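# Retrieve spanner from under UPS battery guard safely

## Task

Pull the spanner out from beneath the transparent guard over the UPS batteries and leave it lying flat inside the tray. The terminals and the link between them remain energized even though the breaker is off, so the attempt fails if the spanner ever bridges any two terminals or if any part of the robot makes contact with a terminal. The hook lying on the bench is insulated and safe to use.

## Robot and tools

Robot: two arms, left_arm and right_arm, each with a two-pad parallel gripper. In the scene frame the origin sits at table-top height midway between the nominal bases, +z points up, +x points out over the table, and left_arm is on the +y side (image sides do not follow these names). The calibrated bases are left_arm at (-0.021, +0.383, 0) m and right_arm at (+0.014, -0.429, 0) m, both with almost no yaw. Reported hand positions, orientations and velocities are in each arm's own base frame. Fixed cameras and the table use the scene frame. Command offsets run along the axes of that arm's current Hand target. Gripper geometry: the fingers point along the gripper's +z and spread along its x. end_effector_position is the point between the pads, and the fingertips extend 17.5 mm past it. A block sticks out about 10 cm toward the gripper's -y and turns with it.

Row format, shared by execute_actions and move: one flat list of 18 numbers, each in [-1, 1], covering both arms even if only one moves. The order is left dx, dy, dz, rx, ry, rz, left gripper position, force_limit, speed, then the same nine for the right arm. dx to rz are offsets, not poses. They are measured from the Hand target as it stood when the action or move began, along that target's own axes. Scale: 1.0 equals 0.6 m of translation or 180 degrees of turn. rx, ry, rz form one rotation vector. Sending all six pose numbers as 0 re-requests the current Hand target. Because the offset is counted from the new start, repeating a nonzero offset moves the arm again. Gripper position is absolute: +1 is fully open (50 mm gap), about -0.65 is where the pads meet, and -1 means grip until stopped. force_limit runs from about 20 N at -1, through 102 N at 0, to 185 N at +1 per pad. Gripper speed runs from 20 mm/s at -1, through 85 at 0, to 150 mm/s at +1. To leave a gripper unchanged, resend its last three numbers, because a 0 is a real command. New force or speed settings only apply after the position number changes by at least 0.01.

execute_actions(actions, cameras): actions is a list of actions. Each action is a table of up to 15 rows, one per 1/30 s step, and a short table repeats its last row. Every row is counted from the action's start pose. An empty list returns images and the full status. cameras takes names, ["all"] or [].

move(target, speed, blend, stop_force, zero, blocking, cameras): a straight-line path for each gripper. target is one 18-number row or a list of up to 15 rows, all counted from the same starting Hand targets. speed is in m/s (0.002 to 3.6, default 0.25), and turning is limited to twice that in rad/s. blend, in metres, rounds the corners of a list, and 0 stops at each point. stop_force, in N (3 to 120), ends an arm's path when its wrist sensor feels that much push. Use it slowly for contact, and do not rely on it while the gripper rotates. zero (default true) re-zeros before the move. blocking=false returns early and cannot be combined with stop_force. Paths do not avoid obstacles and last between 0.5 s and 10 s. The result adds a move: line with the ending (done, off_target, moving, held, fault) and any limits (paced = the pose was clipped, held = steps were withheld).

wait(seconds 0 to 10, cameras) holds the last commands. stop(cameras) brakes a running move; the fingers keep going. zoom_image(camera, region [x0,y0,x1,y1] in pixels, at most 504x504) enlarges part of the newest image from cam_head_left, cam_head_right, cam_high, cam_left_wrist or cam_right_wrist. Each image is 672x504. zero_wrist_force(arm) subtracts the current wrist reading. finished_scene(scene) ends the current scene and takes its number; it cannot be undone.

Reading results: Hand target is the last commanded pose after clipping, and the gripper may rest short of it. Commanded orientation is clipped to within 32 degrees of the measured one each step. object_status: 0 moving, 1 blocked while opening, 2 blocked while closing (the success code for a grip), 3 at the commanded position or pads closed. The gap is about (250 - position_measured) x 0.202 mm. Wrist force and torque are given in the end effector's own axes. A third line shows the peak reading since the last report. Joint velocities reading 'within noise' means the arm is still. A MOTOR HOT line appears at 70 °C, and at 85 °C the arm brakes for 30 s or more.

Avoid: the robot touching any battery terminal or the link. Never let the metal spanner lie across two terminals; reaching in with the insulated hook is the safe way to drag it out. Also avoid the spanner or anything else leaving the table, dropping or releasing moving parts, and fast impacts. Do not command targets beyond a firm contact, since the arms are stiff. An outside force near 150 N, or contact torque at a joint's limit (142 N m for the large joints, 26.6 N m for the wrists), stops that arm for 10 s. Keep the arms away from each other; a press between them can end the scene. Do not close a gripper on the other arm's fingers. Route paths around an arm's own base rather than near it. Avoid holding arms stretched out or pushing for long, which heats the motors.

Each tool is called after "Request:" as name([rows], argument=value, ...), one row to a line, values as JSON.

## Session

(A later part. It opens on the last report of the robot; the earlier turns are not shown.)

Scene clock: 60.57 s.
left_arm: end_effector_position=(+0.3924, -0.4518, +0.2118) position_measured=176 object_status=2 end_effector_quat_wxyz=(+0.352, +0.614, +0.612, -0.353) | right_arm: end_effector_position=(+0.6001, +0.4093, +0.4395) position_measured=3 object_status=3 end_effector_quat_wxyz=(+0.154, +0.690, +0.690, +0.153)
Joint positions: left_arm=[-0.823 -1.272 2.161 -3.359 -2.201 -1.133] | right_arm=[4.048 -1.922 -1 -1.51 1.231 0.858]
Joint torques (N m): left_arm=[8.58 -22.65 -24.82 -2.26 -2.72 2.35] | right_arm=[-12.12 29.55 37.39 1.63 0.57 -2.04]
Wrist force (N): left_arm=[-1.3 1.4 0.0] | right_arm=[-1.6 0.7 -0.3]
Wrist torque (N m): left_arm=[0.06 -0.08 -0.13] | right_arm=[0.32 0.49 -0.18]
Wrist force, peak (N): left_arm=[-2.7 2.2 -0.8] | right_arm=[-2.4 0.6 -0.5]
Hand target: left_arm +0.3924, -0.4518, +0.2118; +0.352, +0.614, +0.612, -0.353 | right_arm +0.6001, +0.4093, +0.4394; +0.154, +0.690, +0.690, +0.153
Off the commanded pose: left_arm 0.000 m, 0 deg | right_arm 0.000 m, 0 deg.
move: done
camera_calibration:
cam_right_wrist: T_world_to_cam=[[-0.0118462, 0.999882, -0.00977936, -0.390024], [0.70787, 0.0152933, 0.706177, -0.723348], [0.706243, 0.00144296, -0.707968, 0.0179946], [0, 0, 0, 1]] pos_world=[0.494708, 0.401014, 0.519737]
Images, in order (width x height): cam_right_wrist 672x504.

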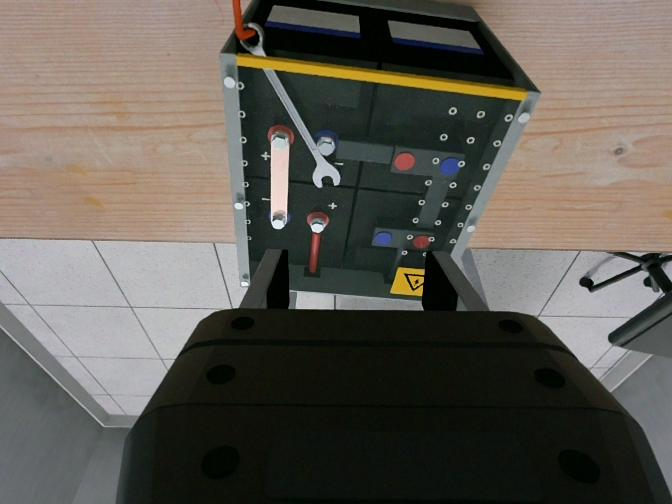

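Request:
move([
  [-0.0288,0,-0.0168,0,0,0,-1,0,1,0,0,0,0,0,0,1,-0.5,1],
  [-0.10,-0.13,-0.0583,0,0,0,-1,0,1,0,0,0,0,0,0,1,-0.5,1],
  [0.2636,-0.1867,-0.0818,0,0.3333,0,-1,0,1,0,0,0,0,0,0,1,-0.5,1],
  [0.3759,-0.1867,-0.0163,0,0.3333,0,-1,0,1,0,0,0,0,0,0,1,-0.5,1],
  [0.3759,-0.1867,-0.0163,0,0.3333,0,1,0,1,0,0,0,0,0,0,1,-0.5,1],
  [0.232,-0.1867,-0.1002,0,0.3333,0,1,0,1,0,0,0,0,0,0,1,-0.5,1],
], speed=[0.05,0.25,0.4,0.15,0.2,0.3], cameras=["cam_right_wrist","cam_head_left"])

Request:
zoom_image(camera="cam_right_wrist", region=[200, 0, 400, 200])

Scene clock: 67.20 s.
left_arm: end_effector_position=(+0.2806, -0.3295, +0.1216) position_measured=3 object_status=3 end_effector_quat_wxyz=(-0.001, +0.708, +0.706, +0.001) end_effector_velocity=(+0.000, +0.000, +0.001) end_effector_angular_velocity=(+0.003, +0.001, +0.000) | right_arm: end_effector_position=(+0.6001, +0.4093, +0.4394) position_measured=3 object_status=3 end_effector_quat_wxyz=(+0.154, +0.690, +0.690, +0.153)
Joint positions: left_arm=[-1.179 -1.62 2.173 -2.121 -1.57 -1.177] | right_arm=[4.048 -1.922 -1 -1.51 1.231 0.858]
Joint velocities: left_arm=[0 -0.002 -0.003 0.007 0.001 0] | right_arm=[within noise]
Joint torques (N m): left_arm=[-7.16 -30.24 -27.91 -1.85 0.53 -1.63] | right_arm=[-12.41 29.6 36.8 1.48 0.62 -1.69]
Wrist force (N): left_arm=[-0.2 -0.3 0.2] | right_arm=[-1.4 0.6 -0.2]
Wrist torque (N m): left_arm=[0.01 0.00 0.04] | right_arm=[0.31 0.45 -0.17]
Wrist force, peak (N): left_arm=[1.5 -1.0 -7.6] | right_arm=[-2.2 0.4 -0.1]
Hand target: left_arm +0.2806, -0.3296, +0.1218; -0.001, +0.708, +0.706, +0.001 | right_arm +0.6001, +0.4093, +0.4394; +0.154, +0.690, +0.690, +0.153
Off the commanded pose: left_arm 0.000 m, 0 deg | right_arm 0.000 m, 0 deg.
move: done
camera_calibration:
cam_right_wrist: T_world_to_cam=[[-0.0117753, 0.999882, -0.00984821, -0.390023], [0.707922, 0.0152919, 0.706125, -0.723346], [0.706192, 0.00134308, -0.708019, 0.0180862], [0, 0, 0, 1]] pos_world=[0.494707, 0.401014, 0.519737]
Images, in order (width x height): cam_head_left 672x504, cam_right_wrist 672x504.

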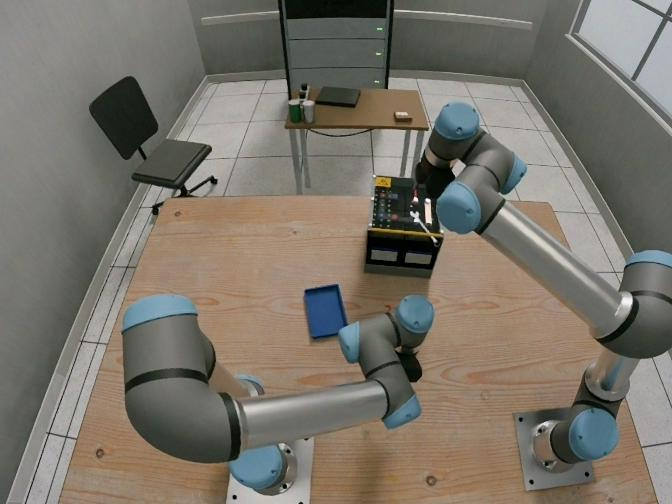

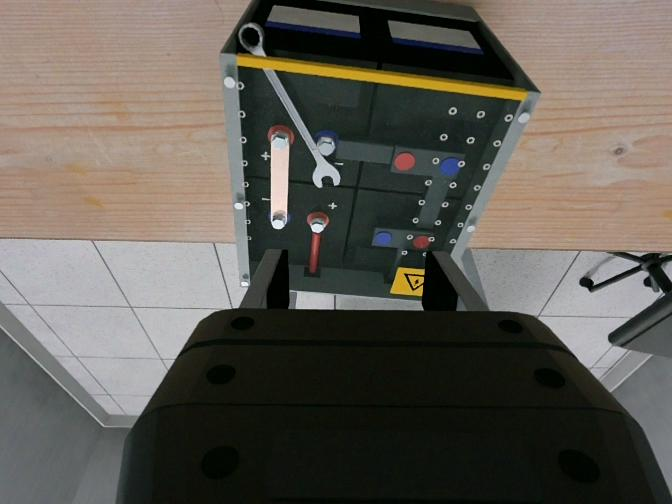

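Scaled by 2.520 from the camera's 672x504 image, which has a finer 960x720 frame.

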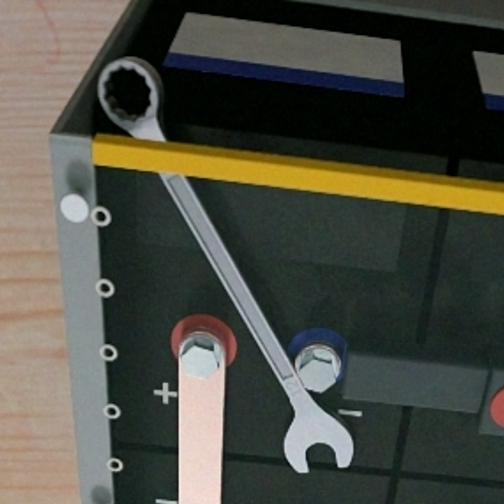

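Request:
move(target=[0,0,0,0,0,0,1,0,1,-0.1067,-0.325,0.3025,-0.2808,0.2808,0.4408,0.142,-0.5,1], speed=0.4, cameras=["cam_right_wrist","cam_head_left","cam_high"])

Scene clock: 70.80 s.
left_arm: end_effector_position=(+0.2806, -0.3296, +0.1218) position_measured=3 object_status=3 end_effector_quat_wxyz=(-0.001, +0.708, +0.706, +0.001) | right_arm: end_effector_position=(+0.5001, +0.3451, +0.1926) position_measured=131 object_status=3 end_effector_quat_wxyz=(+0.001, +0.707, +0.000, +0.707)
Joint positions: left_arm=[-1.179 -1.62 2.173 -2.12 -1.57 -1.177] | right_arm=[4.425 -2.332 -2.106 1.298 0.287 1.568]
Joint torques (N m): left_arm=[-7.26 -32.23 -27.53 -4.53 -1.17 -1.74] | right_arm=[-11.95 37.81 10.52 2.91 -1.19 -1.84]
Wrist force (N): left_arm=[-0.2 -0.2 0.1] | right_arm=[-1.1 -0.7 0.7]
Wrist torque (N m): left_arm=[0.02 0.00 0.04] | right_arm=[-0.12 0.40 -0.08]
Wrist force, peak (N): left_arm=[-0.3 -0.2 0.2] | right_arm=[-2.5 -1.5 0.1]
Hand target: left_arm +0.2806, -0.3296, +0.1218; -0.001, +0.708, +0.706, +0.001 | right_arm +0.5001, +0.3451, +0.1926; +0.001, +0.707, +0.000, +0.707
Off the commanded pose: left_arm 0.000 m, 0 deg | right_arm 0.000 m, 0 deg.
move: done
camera_calibration:
cam_right_wrist: T_world_to_cam=[[0.00227951, 0.0157855, 0.999873, -0.191284], [-0.340912, -0.939965, 0.0156169, 0.509935], [0.940092, -0.340904, 0.00323881, -0.221866], [0, 0, 0, 1]] pos_world=[0.382854, 0.406706, 0.184015]
Images, in order (width x height): cam_head_left 672x504, cam_high 672x504, cam_right_wrist 672x504.

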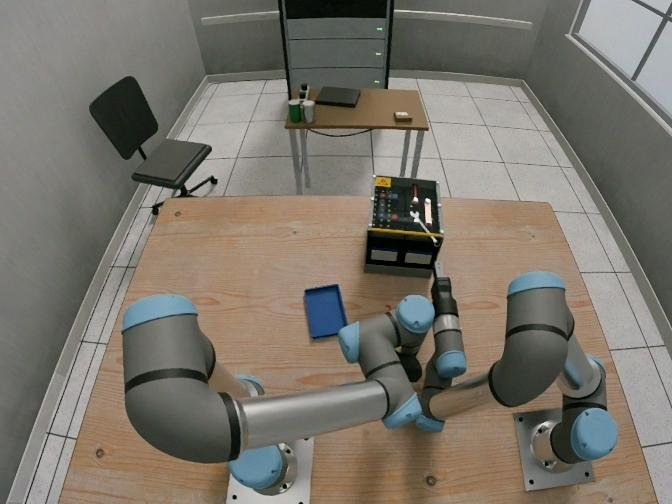

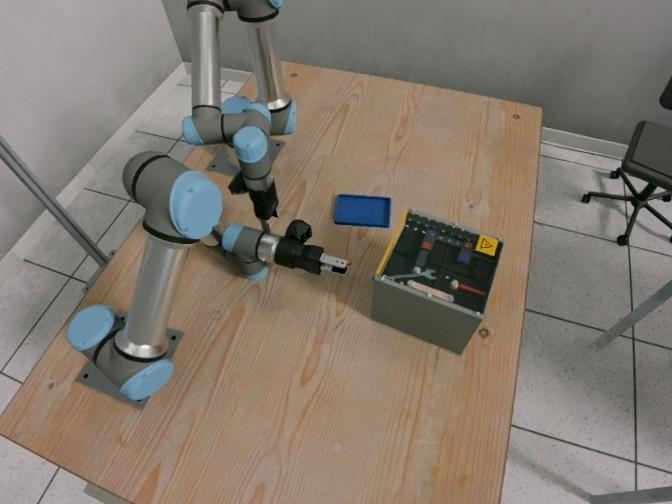

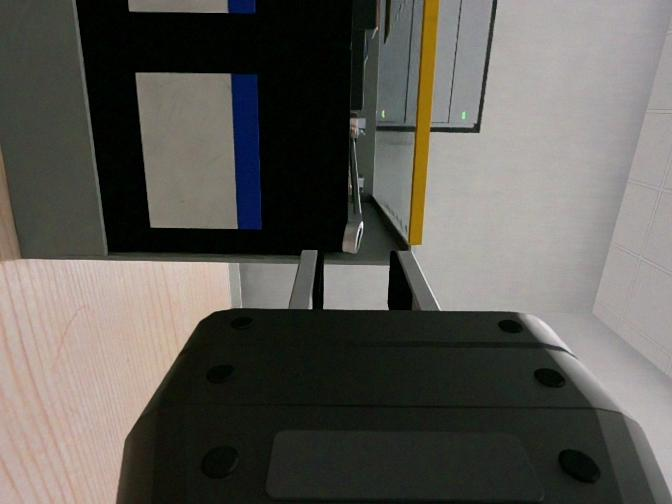

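Request:
move(target=[0,0,0,0,0,0,1,0,1,0.0042,0.001,0.1417,0,0,0,0.142,-0.5,1], speed=0.05, stop_force=8, cameras=["cam_right_wrist"])

Request:
zoom_image(camera="cam_right_wrist", region=[250, 130, 450, 330])

Scene clock: 73.87 s.
left_arm: end_effector_position=(+0.2806, -0.3296, +0.1218) position_measured=3 object_status=3 end_effector_quat_wxyz=(-0.001, +0.708, +0.706, +0.001) | right_arm: end_effector_position=(+0.5851, +0.3444, +0.1951) position_measured=131 object_status=3 end_effector_quat_wxyz=(+0.001, +0.707, +0.000, +0.707)
Joint positions: left_arm=[-1.179 -1.62 2.173 -2.12 -1.57 -1.177] | right_arm=[4.239 -2.373 -1.947 1.18 0.472 1.569]
Joint torques (N m): left_arm=[-6.77 -32.15 -27.8 -4.54 -0.98 -1.52] | right_arm=[12.05 53.32 8.47 4.16 1.13 1.95]
Wrist force (N): left_arm=[-0.1 -0.1 0.2] | right_arm=[-0.7 -1.0 0.3]
Wrist torque (N m): left_arm=[0.03 -0.01 0.04] | right_arm=[-0.17 0.32 -0.08]
Wrist force, peak (N): left_arm=[-0.1 -0.4 0.1] | right_arm=[-0.5 -1.4 1.3]
Hand target: left_arm +0.2806, -0.3296, +0.1218; -0.001, +0.708, +0.706, +0.001 | right_arm +0.5851, +0.3444, +0.1951; +0.001, +0.707, +0.000, +0.707
Off the commanded pose: left_arm 0.000 m, 0 deg | right_arm 0.000 m, 0 deg.
move: done
camera_calibration:
cam_right_wrist: T_world_to_cam=[[0.00218597, 0.0158208, 0.999872, -0.193937], [-0.340914, -0.939965, 0.0156182, 0.538216], [0.940092, -0.340904, 0.00333879, -0.30204], [0, 0, 0, 1]] pos_world=[0.467854, 0.406006, 0.186515]
Images, in order (width x height): cam_right_wrist 672x504.

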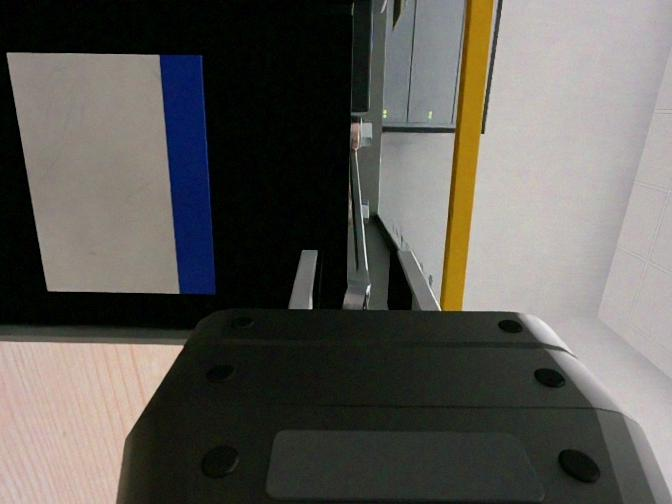

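Scaled by 2.520 from the camera's 672x504 image, which has a finer 960x720 frame.

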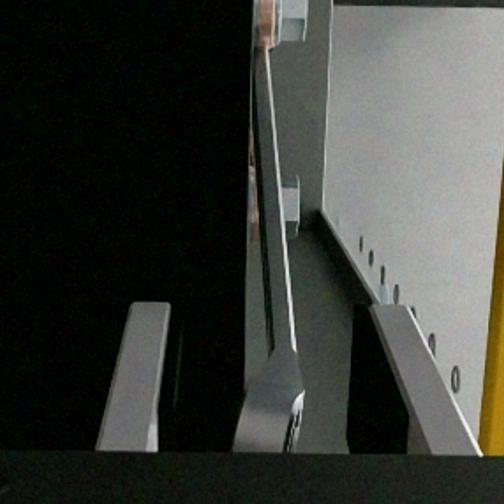

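Request:
move([
  [0,0,0,0,0,0,1,0,1,0.0012,0,0,0,0,0,-1,-0.4,-0.5],
  [0,0,0,0,0,0,1,0,1,0.0312,0,0,0,0,0,-1,-0.4,-0.5],
], speed=0.03, cameras=["all"])

Request:
zoom_image(camera="cam_right_wrist", region=[250, 80, 500, 330])

Request:
zoom_image(camera="cam_high", region=[350, 200, 510, 360])

Request:
zoom_image(camera="cam_head_left", region=[340, 160, 470, 290])

Scene clock: 75.63 s.
left_arm: end_effector_position=(+0.2806, -0.3296, +0.1218) position_measured=3 object_status=3 end_effector_quat_wxyz=(-0.001, +0.708, +0.706, +0.001) | right_arm: end_effector_position=(+0.5851, +0.3444, +0.2140) position_measured=212 object_status=0 end_effector_quat_wxyz=(+0.001, +0.707, +0.000, +0.707) end_effector_velocity=(+0.001, -0.001, -0.002) end_effector_angular_velocity=(+0.000, +0.000, -0.002)
Joint positions: left_arm=[-1.179 -1.62 2.173 -2.12 -1.57 -1.177] | right_arm=[4.239 -2.33 -1.954 1.143 0.472 1.569]
Joint velocities: left_arm=[within noise] | right_arm=[-0.002 -0.005 0.001 0.005 0 0]
Joint torques (N m): left_arm=[-5.64 -32.13 -27.13 -4.2 -1.1 -1.44] | right_arm=[11.95 28.43 9.03 3.03 -0.5 0.81]
Wrist force (N): left_arm=[-0.1 -0.2 0.3] | right_arm=[3.2 0.2 -1.1]
Wrist torque (N m): left_arm=[0.02 -0.01 0.04] | right_arm=[-0.14 0.95 0.16]
Wrist force, peak (N): left_arm=[-0.2 -0.3 0.2] | right_arm=[5.0 -1.8 2.9]
Hand target: left_arm +0.2806, -0.3296, +0.1218; -0.001, +0.708, +0.706, +0.001 | right_arm +0.5851, +0.3444, +0.2138; +0.001, +0.707, +0.000, +0.707
Off the commanded pose: left_arm 0.000 m, 0 deg | right_arm 0.000 m, 0 deg.
move: done
camera_calibration:
cam_left_wrist: T_world_to_cam=[[0.00803882, 0.999878, 0.0134058, 0.336298], [0.940748, -0.0121071, 0.338891, -0.291511], [0.339012, 0.00988719, -0.94073, 0.155427], [0, 0, 0, 1]] pos_world=[0.218843, -0.341323, 0.240497]
cam_right_wrist: T_world_to_cam=[[0.00229197, 0.0161014, 0.999868, -0.212997], [-0.340912, -0.93996, 0.0159181, 0.537856], [0.940092, -0.340904, 0.0033348, -0.302102], [0, 0, 0, 1]] pos_world=[0.467854, 0.406005, 0.205415]

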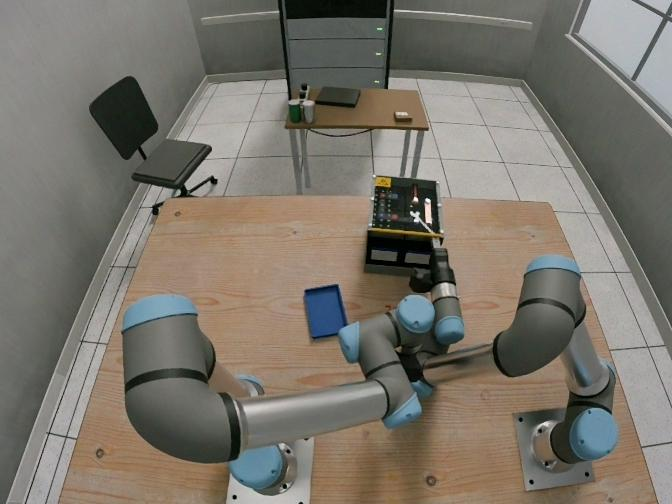

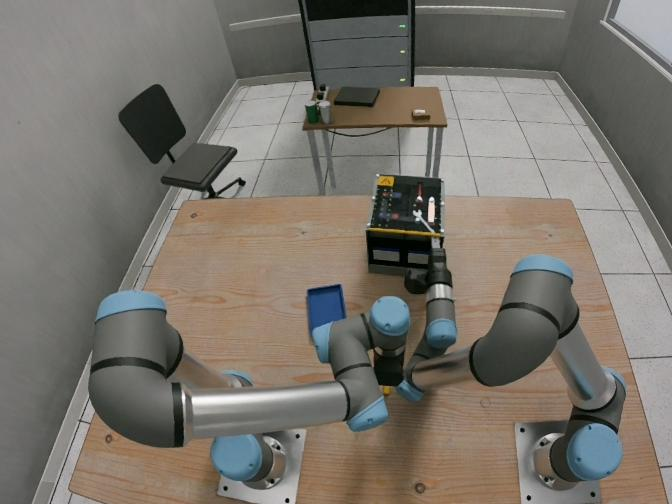

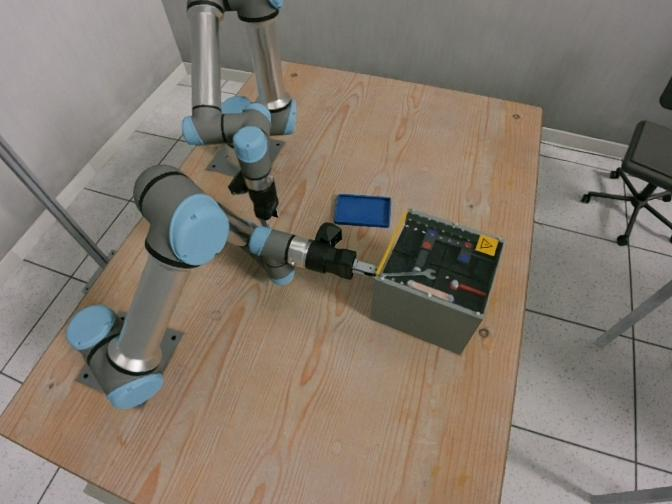

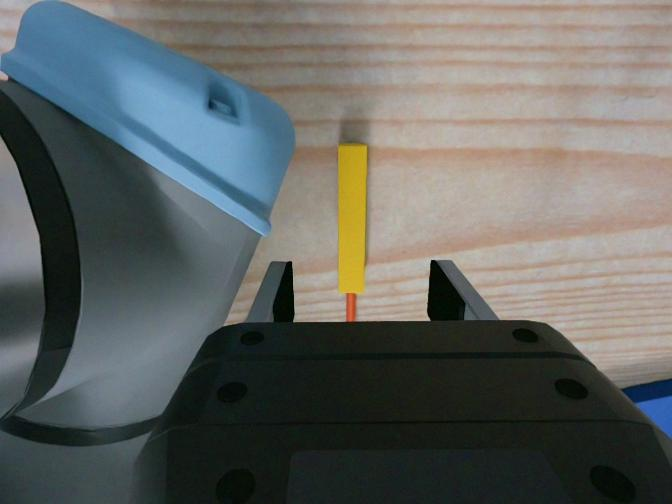

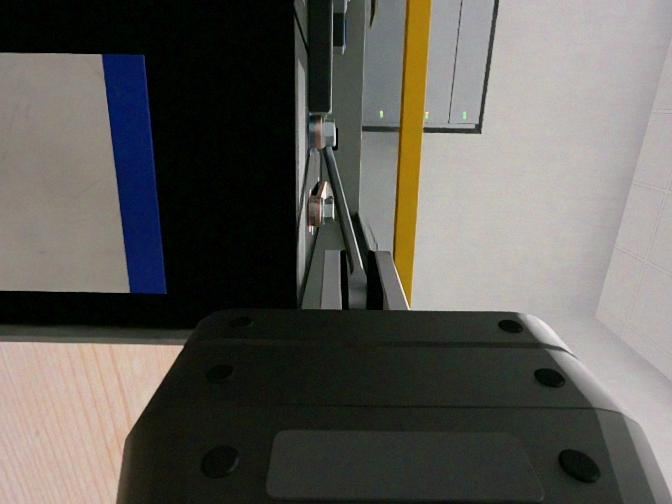

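Scaled by 2.016 from the camera's 672x504 image, which has a finer 960x720 frame.

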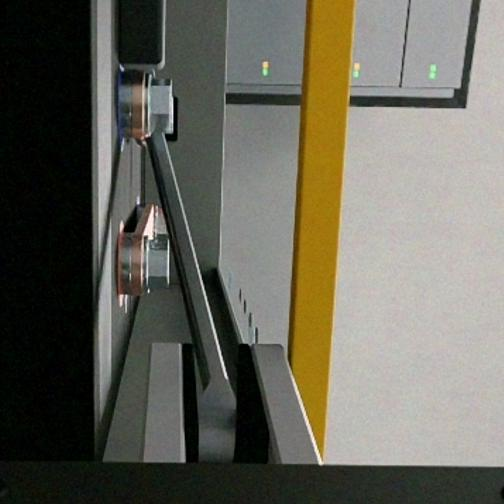

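Scaled by 3.150 from the camera's 672x504 image, which has a finer 960x720 frame.

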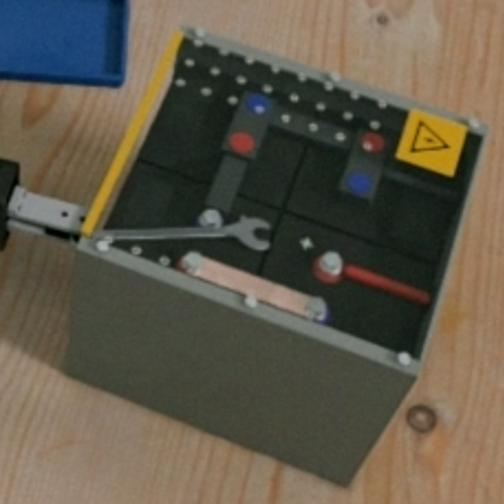

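Scaled by 3.877 from the camera's 672x504 image, which has a finer 960x720 frame.

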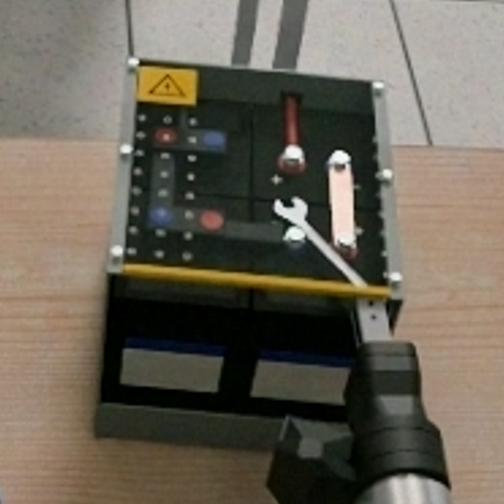

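Request:
move([
  [0,0,0,0,0,0,1,0,1,-0.0067,0,0,0,0.053,0,-1,-0.4,-0.5],
  [0,0,0,0,0,0,1,0,1,-0.0067,-0.02,0,0,0.053,0,-1,-0.4,-0.5],
], speed=0.04, cameras=["cam_right_wrist","cam_high"])

Request:
zoom_image(camera="cam_right_wrist", region=[250, 80, 500, 330])

Request:
zoom_image(camera="cam_high", region=[350, 200, 510, 360])

Scene clock: 76.60 s.
left_arm: end_effector_position=(+0.2806, -0.3296, +0.1218) position_measured=3 object_status=3 end_effector_quat_wxyz=(-0.001, +0.708, +0.706, +0.001) | right_arm: end_effector_position=(+0.5851, +0.3444, +0.2138) position_measured=212 object_status=2 end_effector_quat_wxyz=(+0.000, +0.707, +0.000, +0.707)
Joint positions: left_arm=[-1.179 -1.62 2.173 -2.12 -1.57 -1.177] | right_arm=[4.239 -2.33 -1.954 1.144 0.472 1.569]
Joint torques (N m): left_arm=[-6.7 -31.96 -27.56 -4.59 -0.79 -1.67] | right_arm=[11.75 30.4 16.91 1.95 -0.99 1.32]
Wrist force (N): left_arm=[0.0 -0.1 0.0] | right_arm=[3.3 0.0 -0.3]
Wrist torque (N m): left_arm=[0.03 -0.02 0.04] | right_arm=[-0.13 0.91 0.15]
Wrist force, peak (N): left_arm=[-0.3 0.0 0.2] | right_arm=[3.6 -0.4 -0.8]
Hand target: left_arm +0.2806, -0.3296, +0.1218; -0.001, +0.708, +0.706, +0.001 | right_arm +0.5851, +0.3444, +0.2138; +0.000, +0.707, +0.000, +0.707 (not the last commanded pose)
Off the commanded pose: left_arm 0.000 m, 0 deg | right_arm 0.013 m, 10 deg.
move: held (right_arm; a check stopped the path); path passed 0 of 2 targets; limits=held
pose unreachable (right arm): on one or more control steps of this call, first in action 0 (counted from 0), this arm could not follow its commanded pose, so it was not sent that pose on those steps. It may still have moved: this result reports where it is.
cause: moving toward the commanded pose would bring a part of the arm too close to another arm (a part of this arm just beyond joint 3 (elbow) and the left arm's gripper, 6 mm apart when this arm was first held).
camera_calibration:
cam_right_wrist: T_world_to_cam=[[0.00211531, 0.0156338, 0.999876, -0.212527], [-0.340915, -0.939968, 0.0154183, 0.537967], [0.940092, -0.340905, 0.00334146, -0.302102], [0, 0, 0, 1]] pos_world=[0.467854, 0.406006, 0.205215]
Images, in order (width x height): cam_high 672x504, cam_right_wrist 672x504.

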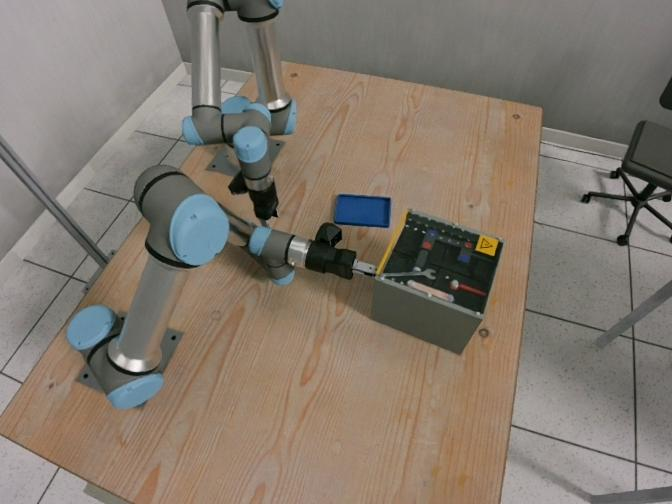

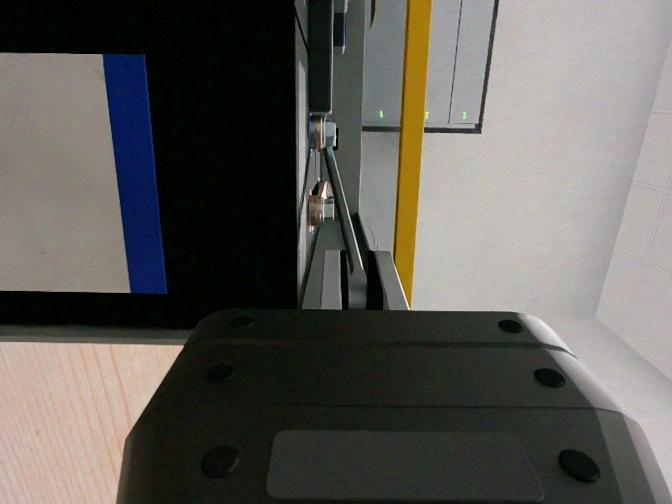

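Scaled by 2.016 from the camera's 672x504 image, which has a finer 960x720 frame.

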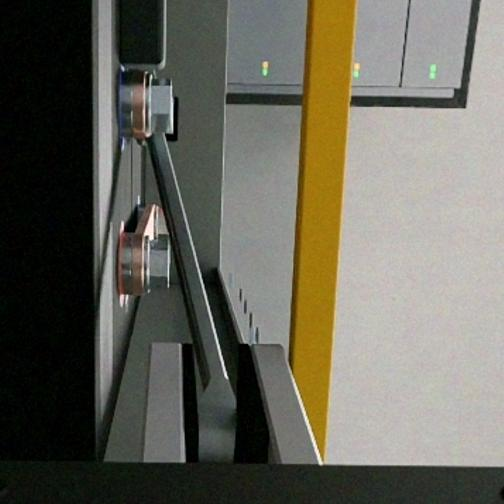

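Scaled by 3.150 from the camera's 672x504 image, which has a finer 960x720 frame.

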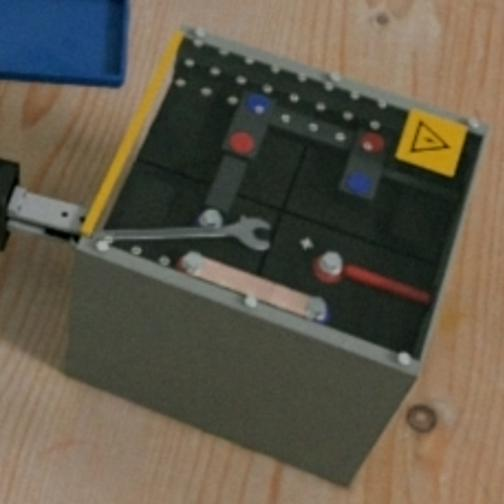

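Request:
move([
  [0.4667,0.05,-0.15,0,0,0,1,0,1,0,0,0,0,0,0,-1,-0.4,-0.5],
  [0.4667,0.05,-0.15,0,0,0,1,0,1,-0.0067,0,0,0,0.053,0,-1,-0.4,-0.5],
  [0.4667,0.05,-0.15,0,0,0,1,0,1,-0.0067,-0.02,0,0,0.053,0,-1,-0.4,-0.5],
], speed=[0.4,0.04,0.04], cameras=["cam_right_wrist","cam_high"])

Request:
zoom_image(camera="cam_right_wrist", region=[250, 80, 500, 330])

Request:
zoom_image(camera="cam_high", region=[350, 200, 510, 360])

Scene clock: 80.83 s.
left_arm: end_effector_position=(+0.3113, -0.0499, +0.2126) position_measured=3 object_status=3 end_effector_quat_wxyz=(-0.001, +0.708, +0.706, +0.001) | right_arm: end_effector_position=(+0.5851, +0.3566, +0.2096) position_measured=215 object_status=2 end_effector_quat_wxyz=(+0.001, +0.646, +0.000, +0.764)
Joint positions: left_arm=[-0.597 -2.062 2.229 -1.736 -1.569 -0.595] | right_arm=[4.244 -2.47 -1.797 1.482 0.494 1.252]
Joint torques (N m): left_arm=[1 -15.62 -28.57 -1.86 1.79 0.72] | right_arm=[-8.88 55.15 4.59 2.52 2.96 2.15]
Wrist force (N): left_arm=[0.0 0.0 0.1] | right_arm=[-0.3 2.2 3.0]
Wrist torque (N m): left_arm=[0.05 -0.04 0.03] | right_arm=[-0.39 0.60 -0.05]
Wrist force, peak (N): left_arm=[4.1 0.3 -1.4] | right_arm=[-0.2 2.6 3.0]
Hand target: left_arm +0.3113, -0.0499, +0.2126; -0.001, +0.708, +0.706, +0.001 | right_arm +0.5851, +0.3564, +0.2098; +0.000, +0.646, +0.000, +0.764
Off the commanded pose: left_arm 0.000 m, 0 deg | right_arm 0.000 m, 0 deg.
move: done
camera_calibration:
cam_right_wrist: T_world_to_cam=[[-0.163389, 0.0164, 0.986425, -0.109203], [-0.338583, -0.940067, -0.0404529, 0.5598], [0.926642, -0.340596, 0.15915, -0.322774], [0, 0, 0, 1]] pos_world=[0.470792, 0.418105, 0.181735]
Images, in order (width x height): cam_high 672x504, cam_right_wrist 672x504.

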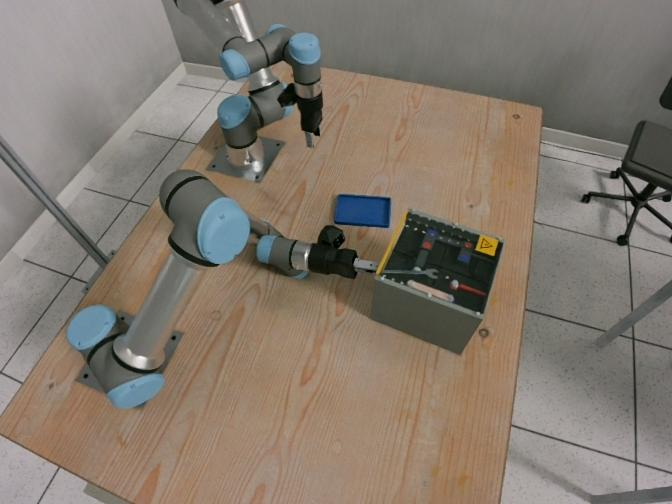

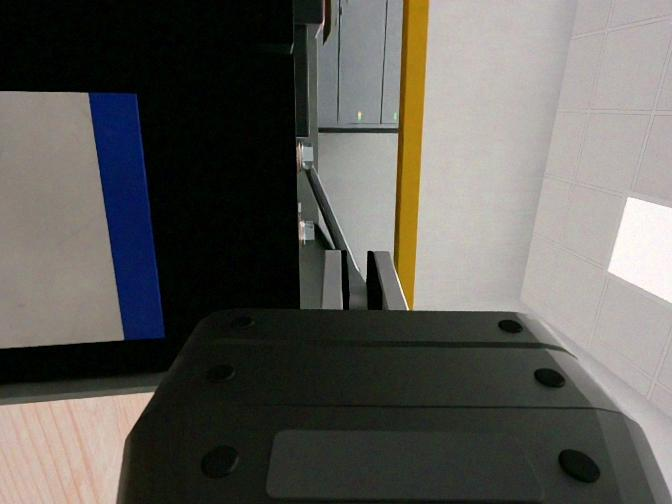

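Scaled by 2.016 from the camera's 672x504 image, which has a finer 960x720 frame.

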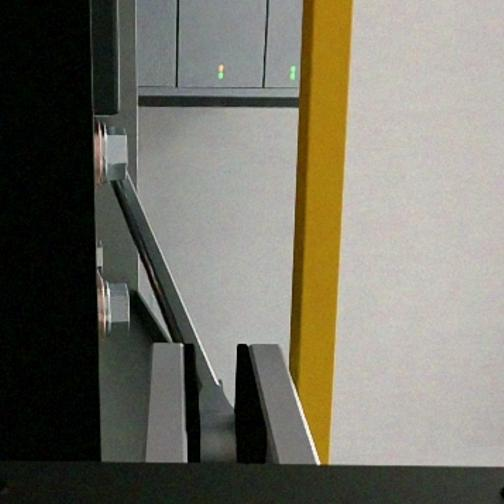

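Scaled by 3.150 from the camera's 672x504 image, which has a finer 960x720 frame.

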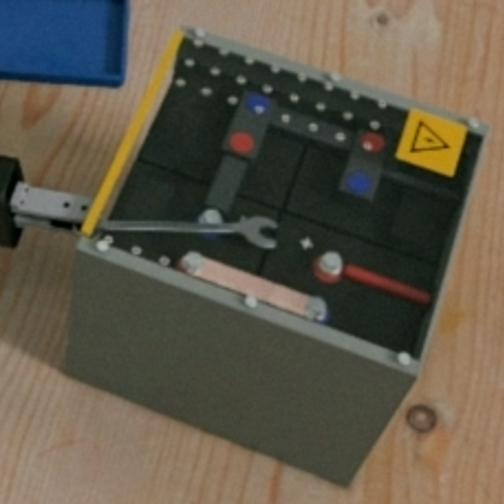

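Request:
move([
  [0,0,0,0,0,0,1,0,1,0,0.0233,0,0,0,0,-1,-0.4,-0.5],
  [0,0,0,0,0,0,1,0,1,-0.0033,0.0233,0,0,0.035,0,-1,-0.4,-0.5],
], speed=0.04, cameras=["cam_right_wrist","cam_high","cam_head_left"])

Request:
zoom_image(camera="cam_right_wrist", region=[250, 80, 500, 330])

Request:
zoom_image(camera="cam_high", region=[370, 220, 470, 320])

Request:
zoom_image(camera="cam_head_left", region=[380, 170, 460, 250])

Scene clock: 83.07 s.
left_arm: end_effector_position=(+0.3113, -0.0499, +0.2126) position_measured=3 object_status=3 end_effector_quat_wxyz=(-0.001, +0.708, +0.706, +0.001) | right_arm: end_effector_position=(+0.5855, +0.3424, +0.2092) position_measured=215 object_status=2 end_effector_quat_wxyz=(+0.000, +0.629, +0.000, +0.778)
Joint positions: left_arm=[-0.597 -2.062 2.229 -1.736 -1.569 -0.595] | right_arm=[4.226 -2.487 -1.798 1.574 0.527 1.193]
Joint torques (N m): left_arm=[-1.56 -14.21 -28.35 -1.96 1.23 0.3] | right_arm=[-0.32 44.9 12.16 0.52 1.08 -0.29]
Wrist force (N): left_arm=[0.0 -0.2 0.2] | right_arm=[-1.8 -1.3 1.1]
Wrist torque (N m): left_arm=[0.02 -0.03 0.02] | right_arm=[-0.26 0.52 -0.13]
Wrist force, peak (N): left_arm=[0.2 -0.1 0.1] | right_arm=[-1.5 2.2 3.2]
Hand target: left_arm +0.3113, -0.0499, +0.2126; -0.001, +0.708, +0.706, +0.001 | right_arm +0.5855, +0.3424, +0.2092; +0.000, +0.629, +0.000, +0.778 (not the last commanded pose)
Tool commands: left_gripper/position=+1.0 left_gripper/force_limit=+0.0 left_gripper/speed=+1.0 right_gripper/position=-1.0 right_gripper/force_limit=-0.396078 right_gripper/speed=-0.498039
Off the commanded pose: left_arm 0.000 m, 0 deg | right_arm 0.001 m, 4 deg.
FORCE FAULT: contact force on the right arm reached its limit, and that arm stopped. The contact can be on any part of that arm, not only on its tool. That arm's remaining commands of this call were not run. That arm is still stopped at the end of this call. That arm stays stopped for about 10 more seconds. Until then a move that you send moves the other arm only, and its call returns only when the move has ended. Once the stop has ended, the next robot result says so. If the stop ends while you think or write, that arm runs what you send next, counted from a new Hand target: where the arm stands when the stop ends. While its stop runs, that arm takes no new command, but its gripper still runs the gripper command that each later call begins with. Until it ends, the stop uses up actions while you think or wait. An arm that is not stopped still takes commands.
move: fault (right_arm); path passed 1 of 2 targets
camera_calibration:
cam_right_wrist: T_world_to_cam=[[-0.207082, 0.0149275, 0.97821, -0.0806871], [-0.336767, -0.939864, -0.0569497, 0.54892], [0.918534, -0.341222, 0.199656, -0.33148], [0, 0, 0, 1]] pos_world=[0.472625, 0.404006, 0.176372]
Images, in order (width x height): cam_head_left 672x504, cam_high 672x504, cam_right_wrist 672x504.

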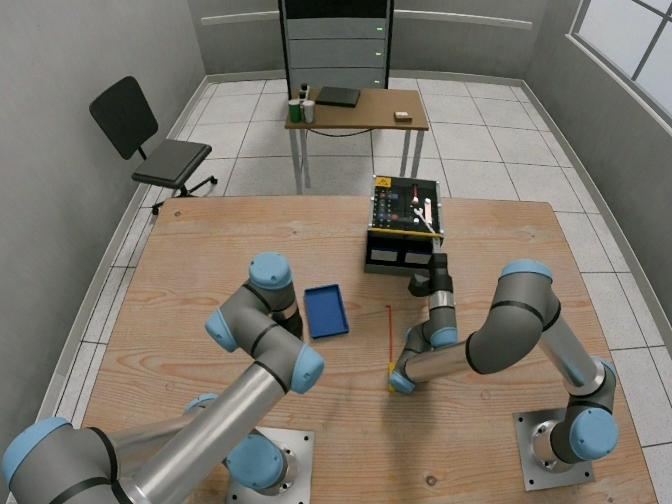

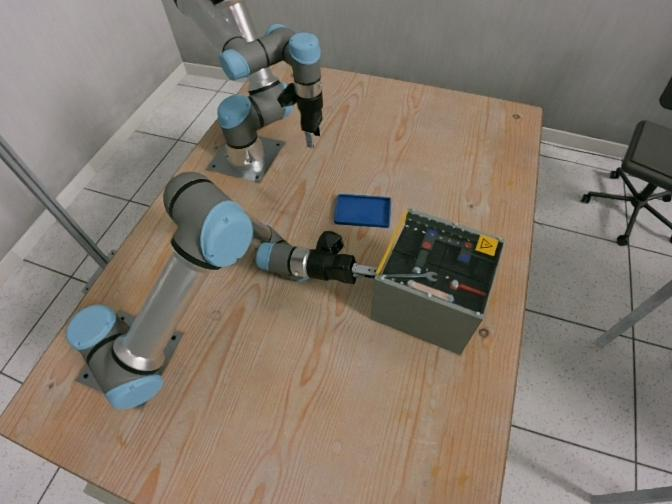

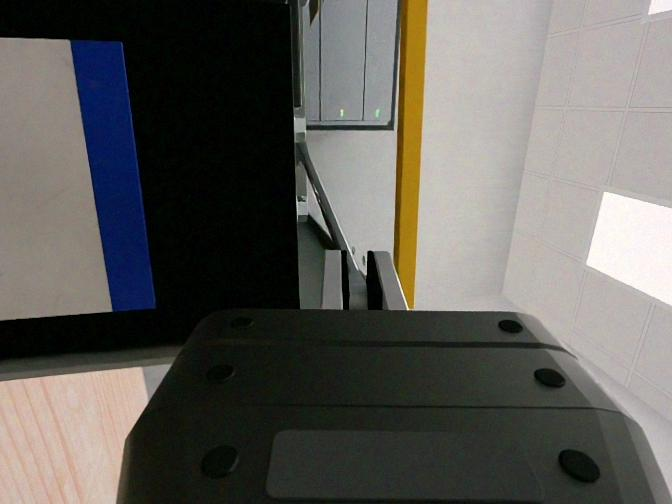

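Scaled by 2.016 from the camera's 672x504 image, which has a finer 960x720 frame.

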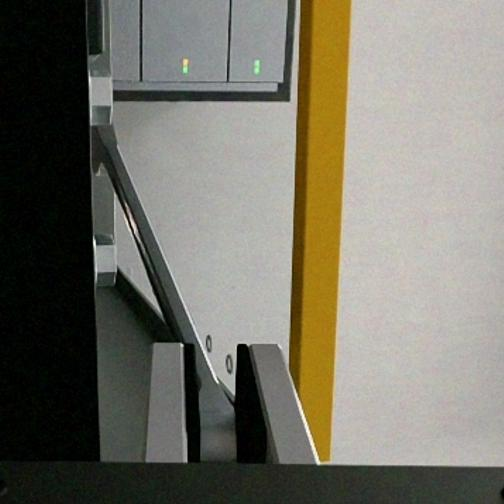

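Scaled by 5.040 from the camera's 672x504 image, which has a finer 960x720 frame.

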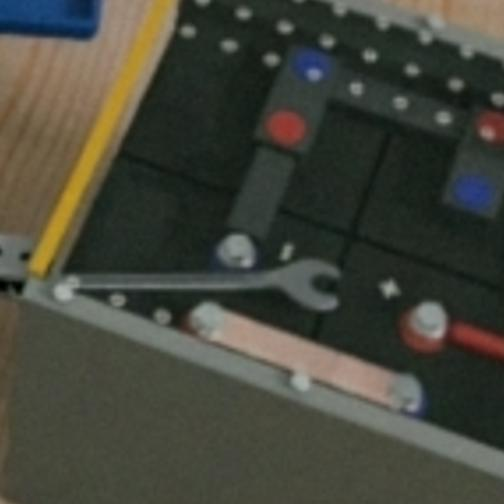

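Scaled by 6.300 from the camera's 672x504 image, which has a finer 960x720 frame.

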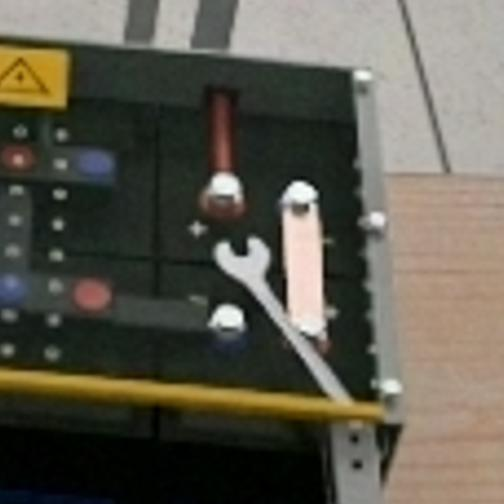

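Request:
wait(seconds=1, cameras=["cam_right_wrist","cam_high"])

Request:
zoom_image(camera="cam_high", region=[220, 220, 470, 320])

Scene clock: 85.10 s.
left_arm: end_effector_position=(+0.3113, -0.0499, +0.2126) position_measured=3 object_status=3 end_effector_quat_wxyz=(-0.001, +0.708, +0.706, +0.001) | right_arm: end_effector_position=(+0.5855, +0.3424, +0.2092) position_measured=215 object_status=2 end_effector_quat_wxyz=(+0.000, +0.629, +0.000, +0.778)
Joint positions: left_arm=[-0.597 -2.062 2.229 -1.736 -1.569 -0.595] | right_arm=[4.226 -2.487 -1.798 1.574 0.527 1.193]
Joint torques (N m): left_arm=[-1.96 -14.36 -28.5 -2.04 1.1 0.07] | right_arm=[-0.1 44.59 12.24 0.53 1.04 -0.26]
Wrist force (N): left_arm=[0.0 0.0 0.0] | right_arm=[-1.5 -0.7 1.1]
Wrist torque (N m): left_arm=[0.05 -0.04 0.02] | right_arm=[-0.16 0.46 -0.13]
Wrist force, peak (N): left_arm=[0.3 -0.1 -0.1] | right_arm=[-1.5 -1.2 1.4]
Hand target: left_arm +0.3113, -0.0499, +0.2126; -0.001, +0.708, +0.706, +0.001 | right_arm +0.5855, +0.3424, +0.2092; +0.000, +0.629, +0.000, +0.778 (not the last commanded pose)
Tool commands: left_gripper/position=+1.0 left_gripper/force_limit=+0.0 left_gripper/speed=+1.0 right_gripper/position=-1.0 right_gripper/force_limit=-0.396078 right_gripper/speed=-0.498039
Off the commanded pose: left_arm 0.000 m, 0 deg | right_arm 0.001 m, 4 deg.
FORCE FAULT, CONTINUED: the right arm was still stopped when this call began, by the force fault that an earlier result reported. Since the last result the stop counts as 4 of the actions that you can send in this scene. That arm is still stopped at the end of this call. That arm stays stopped for about 8 more seconds. If the stop ends while you think or write, that arm runs what you send next, counted from a new Hand target: where the arm stands when the stop ends. While its stop runs, that arm takes no new command, but its gripper still runs the gripper command that each later call begins with.
wait: 1.00 s; at rest from the start
camera_calibration:
cam_right_wrist: T_world_to_cam=[[-0.207082, 0.0149275, 0.97821, -0.0806871], [-0.336767, -0.939864, -0.0569497, 0.54892], [0.918534, -0.341222, 0.199656, -0.33148], [0, 0, 0, 1]] pos_world=[0.472625, 0.404006, 0.176372]
Images, in order (width x height): cam_high 672x504, cam_right_wrist 672x504.

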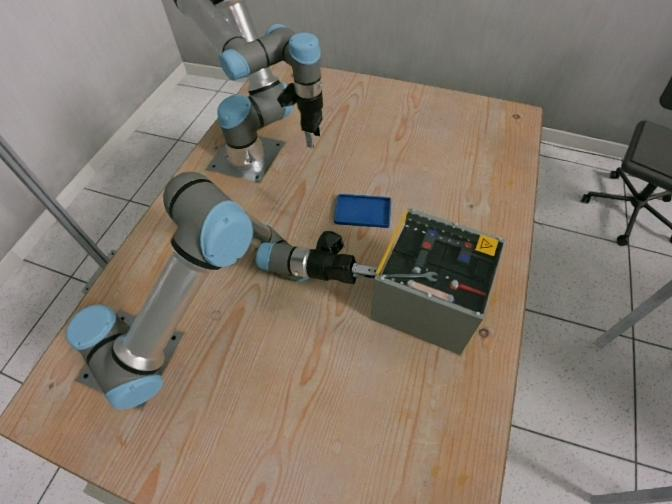

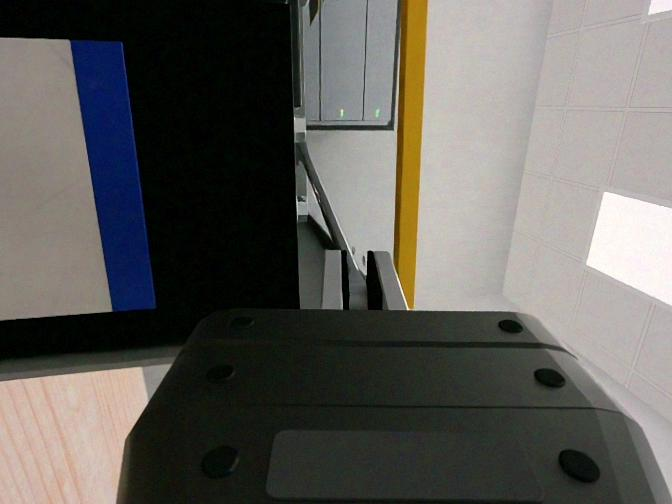

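Scaled by 2.016 from the camera's 672x504 image, which has a finer 960x720 frame.

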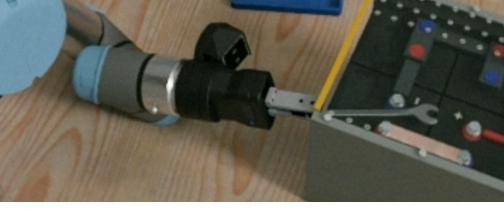

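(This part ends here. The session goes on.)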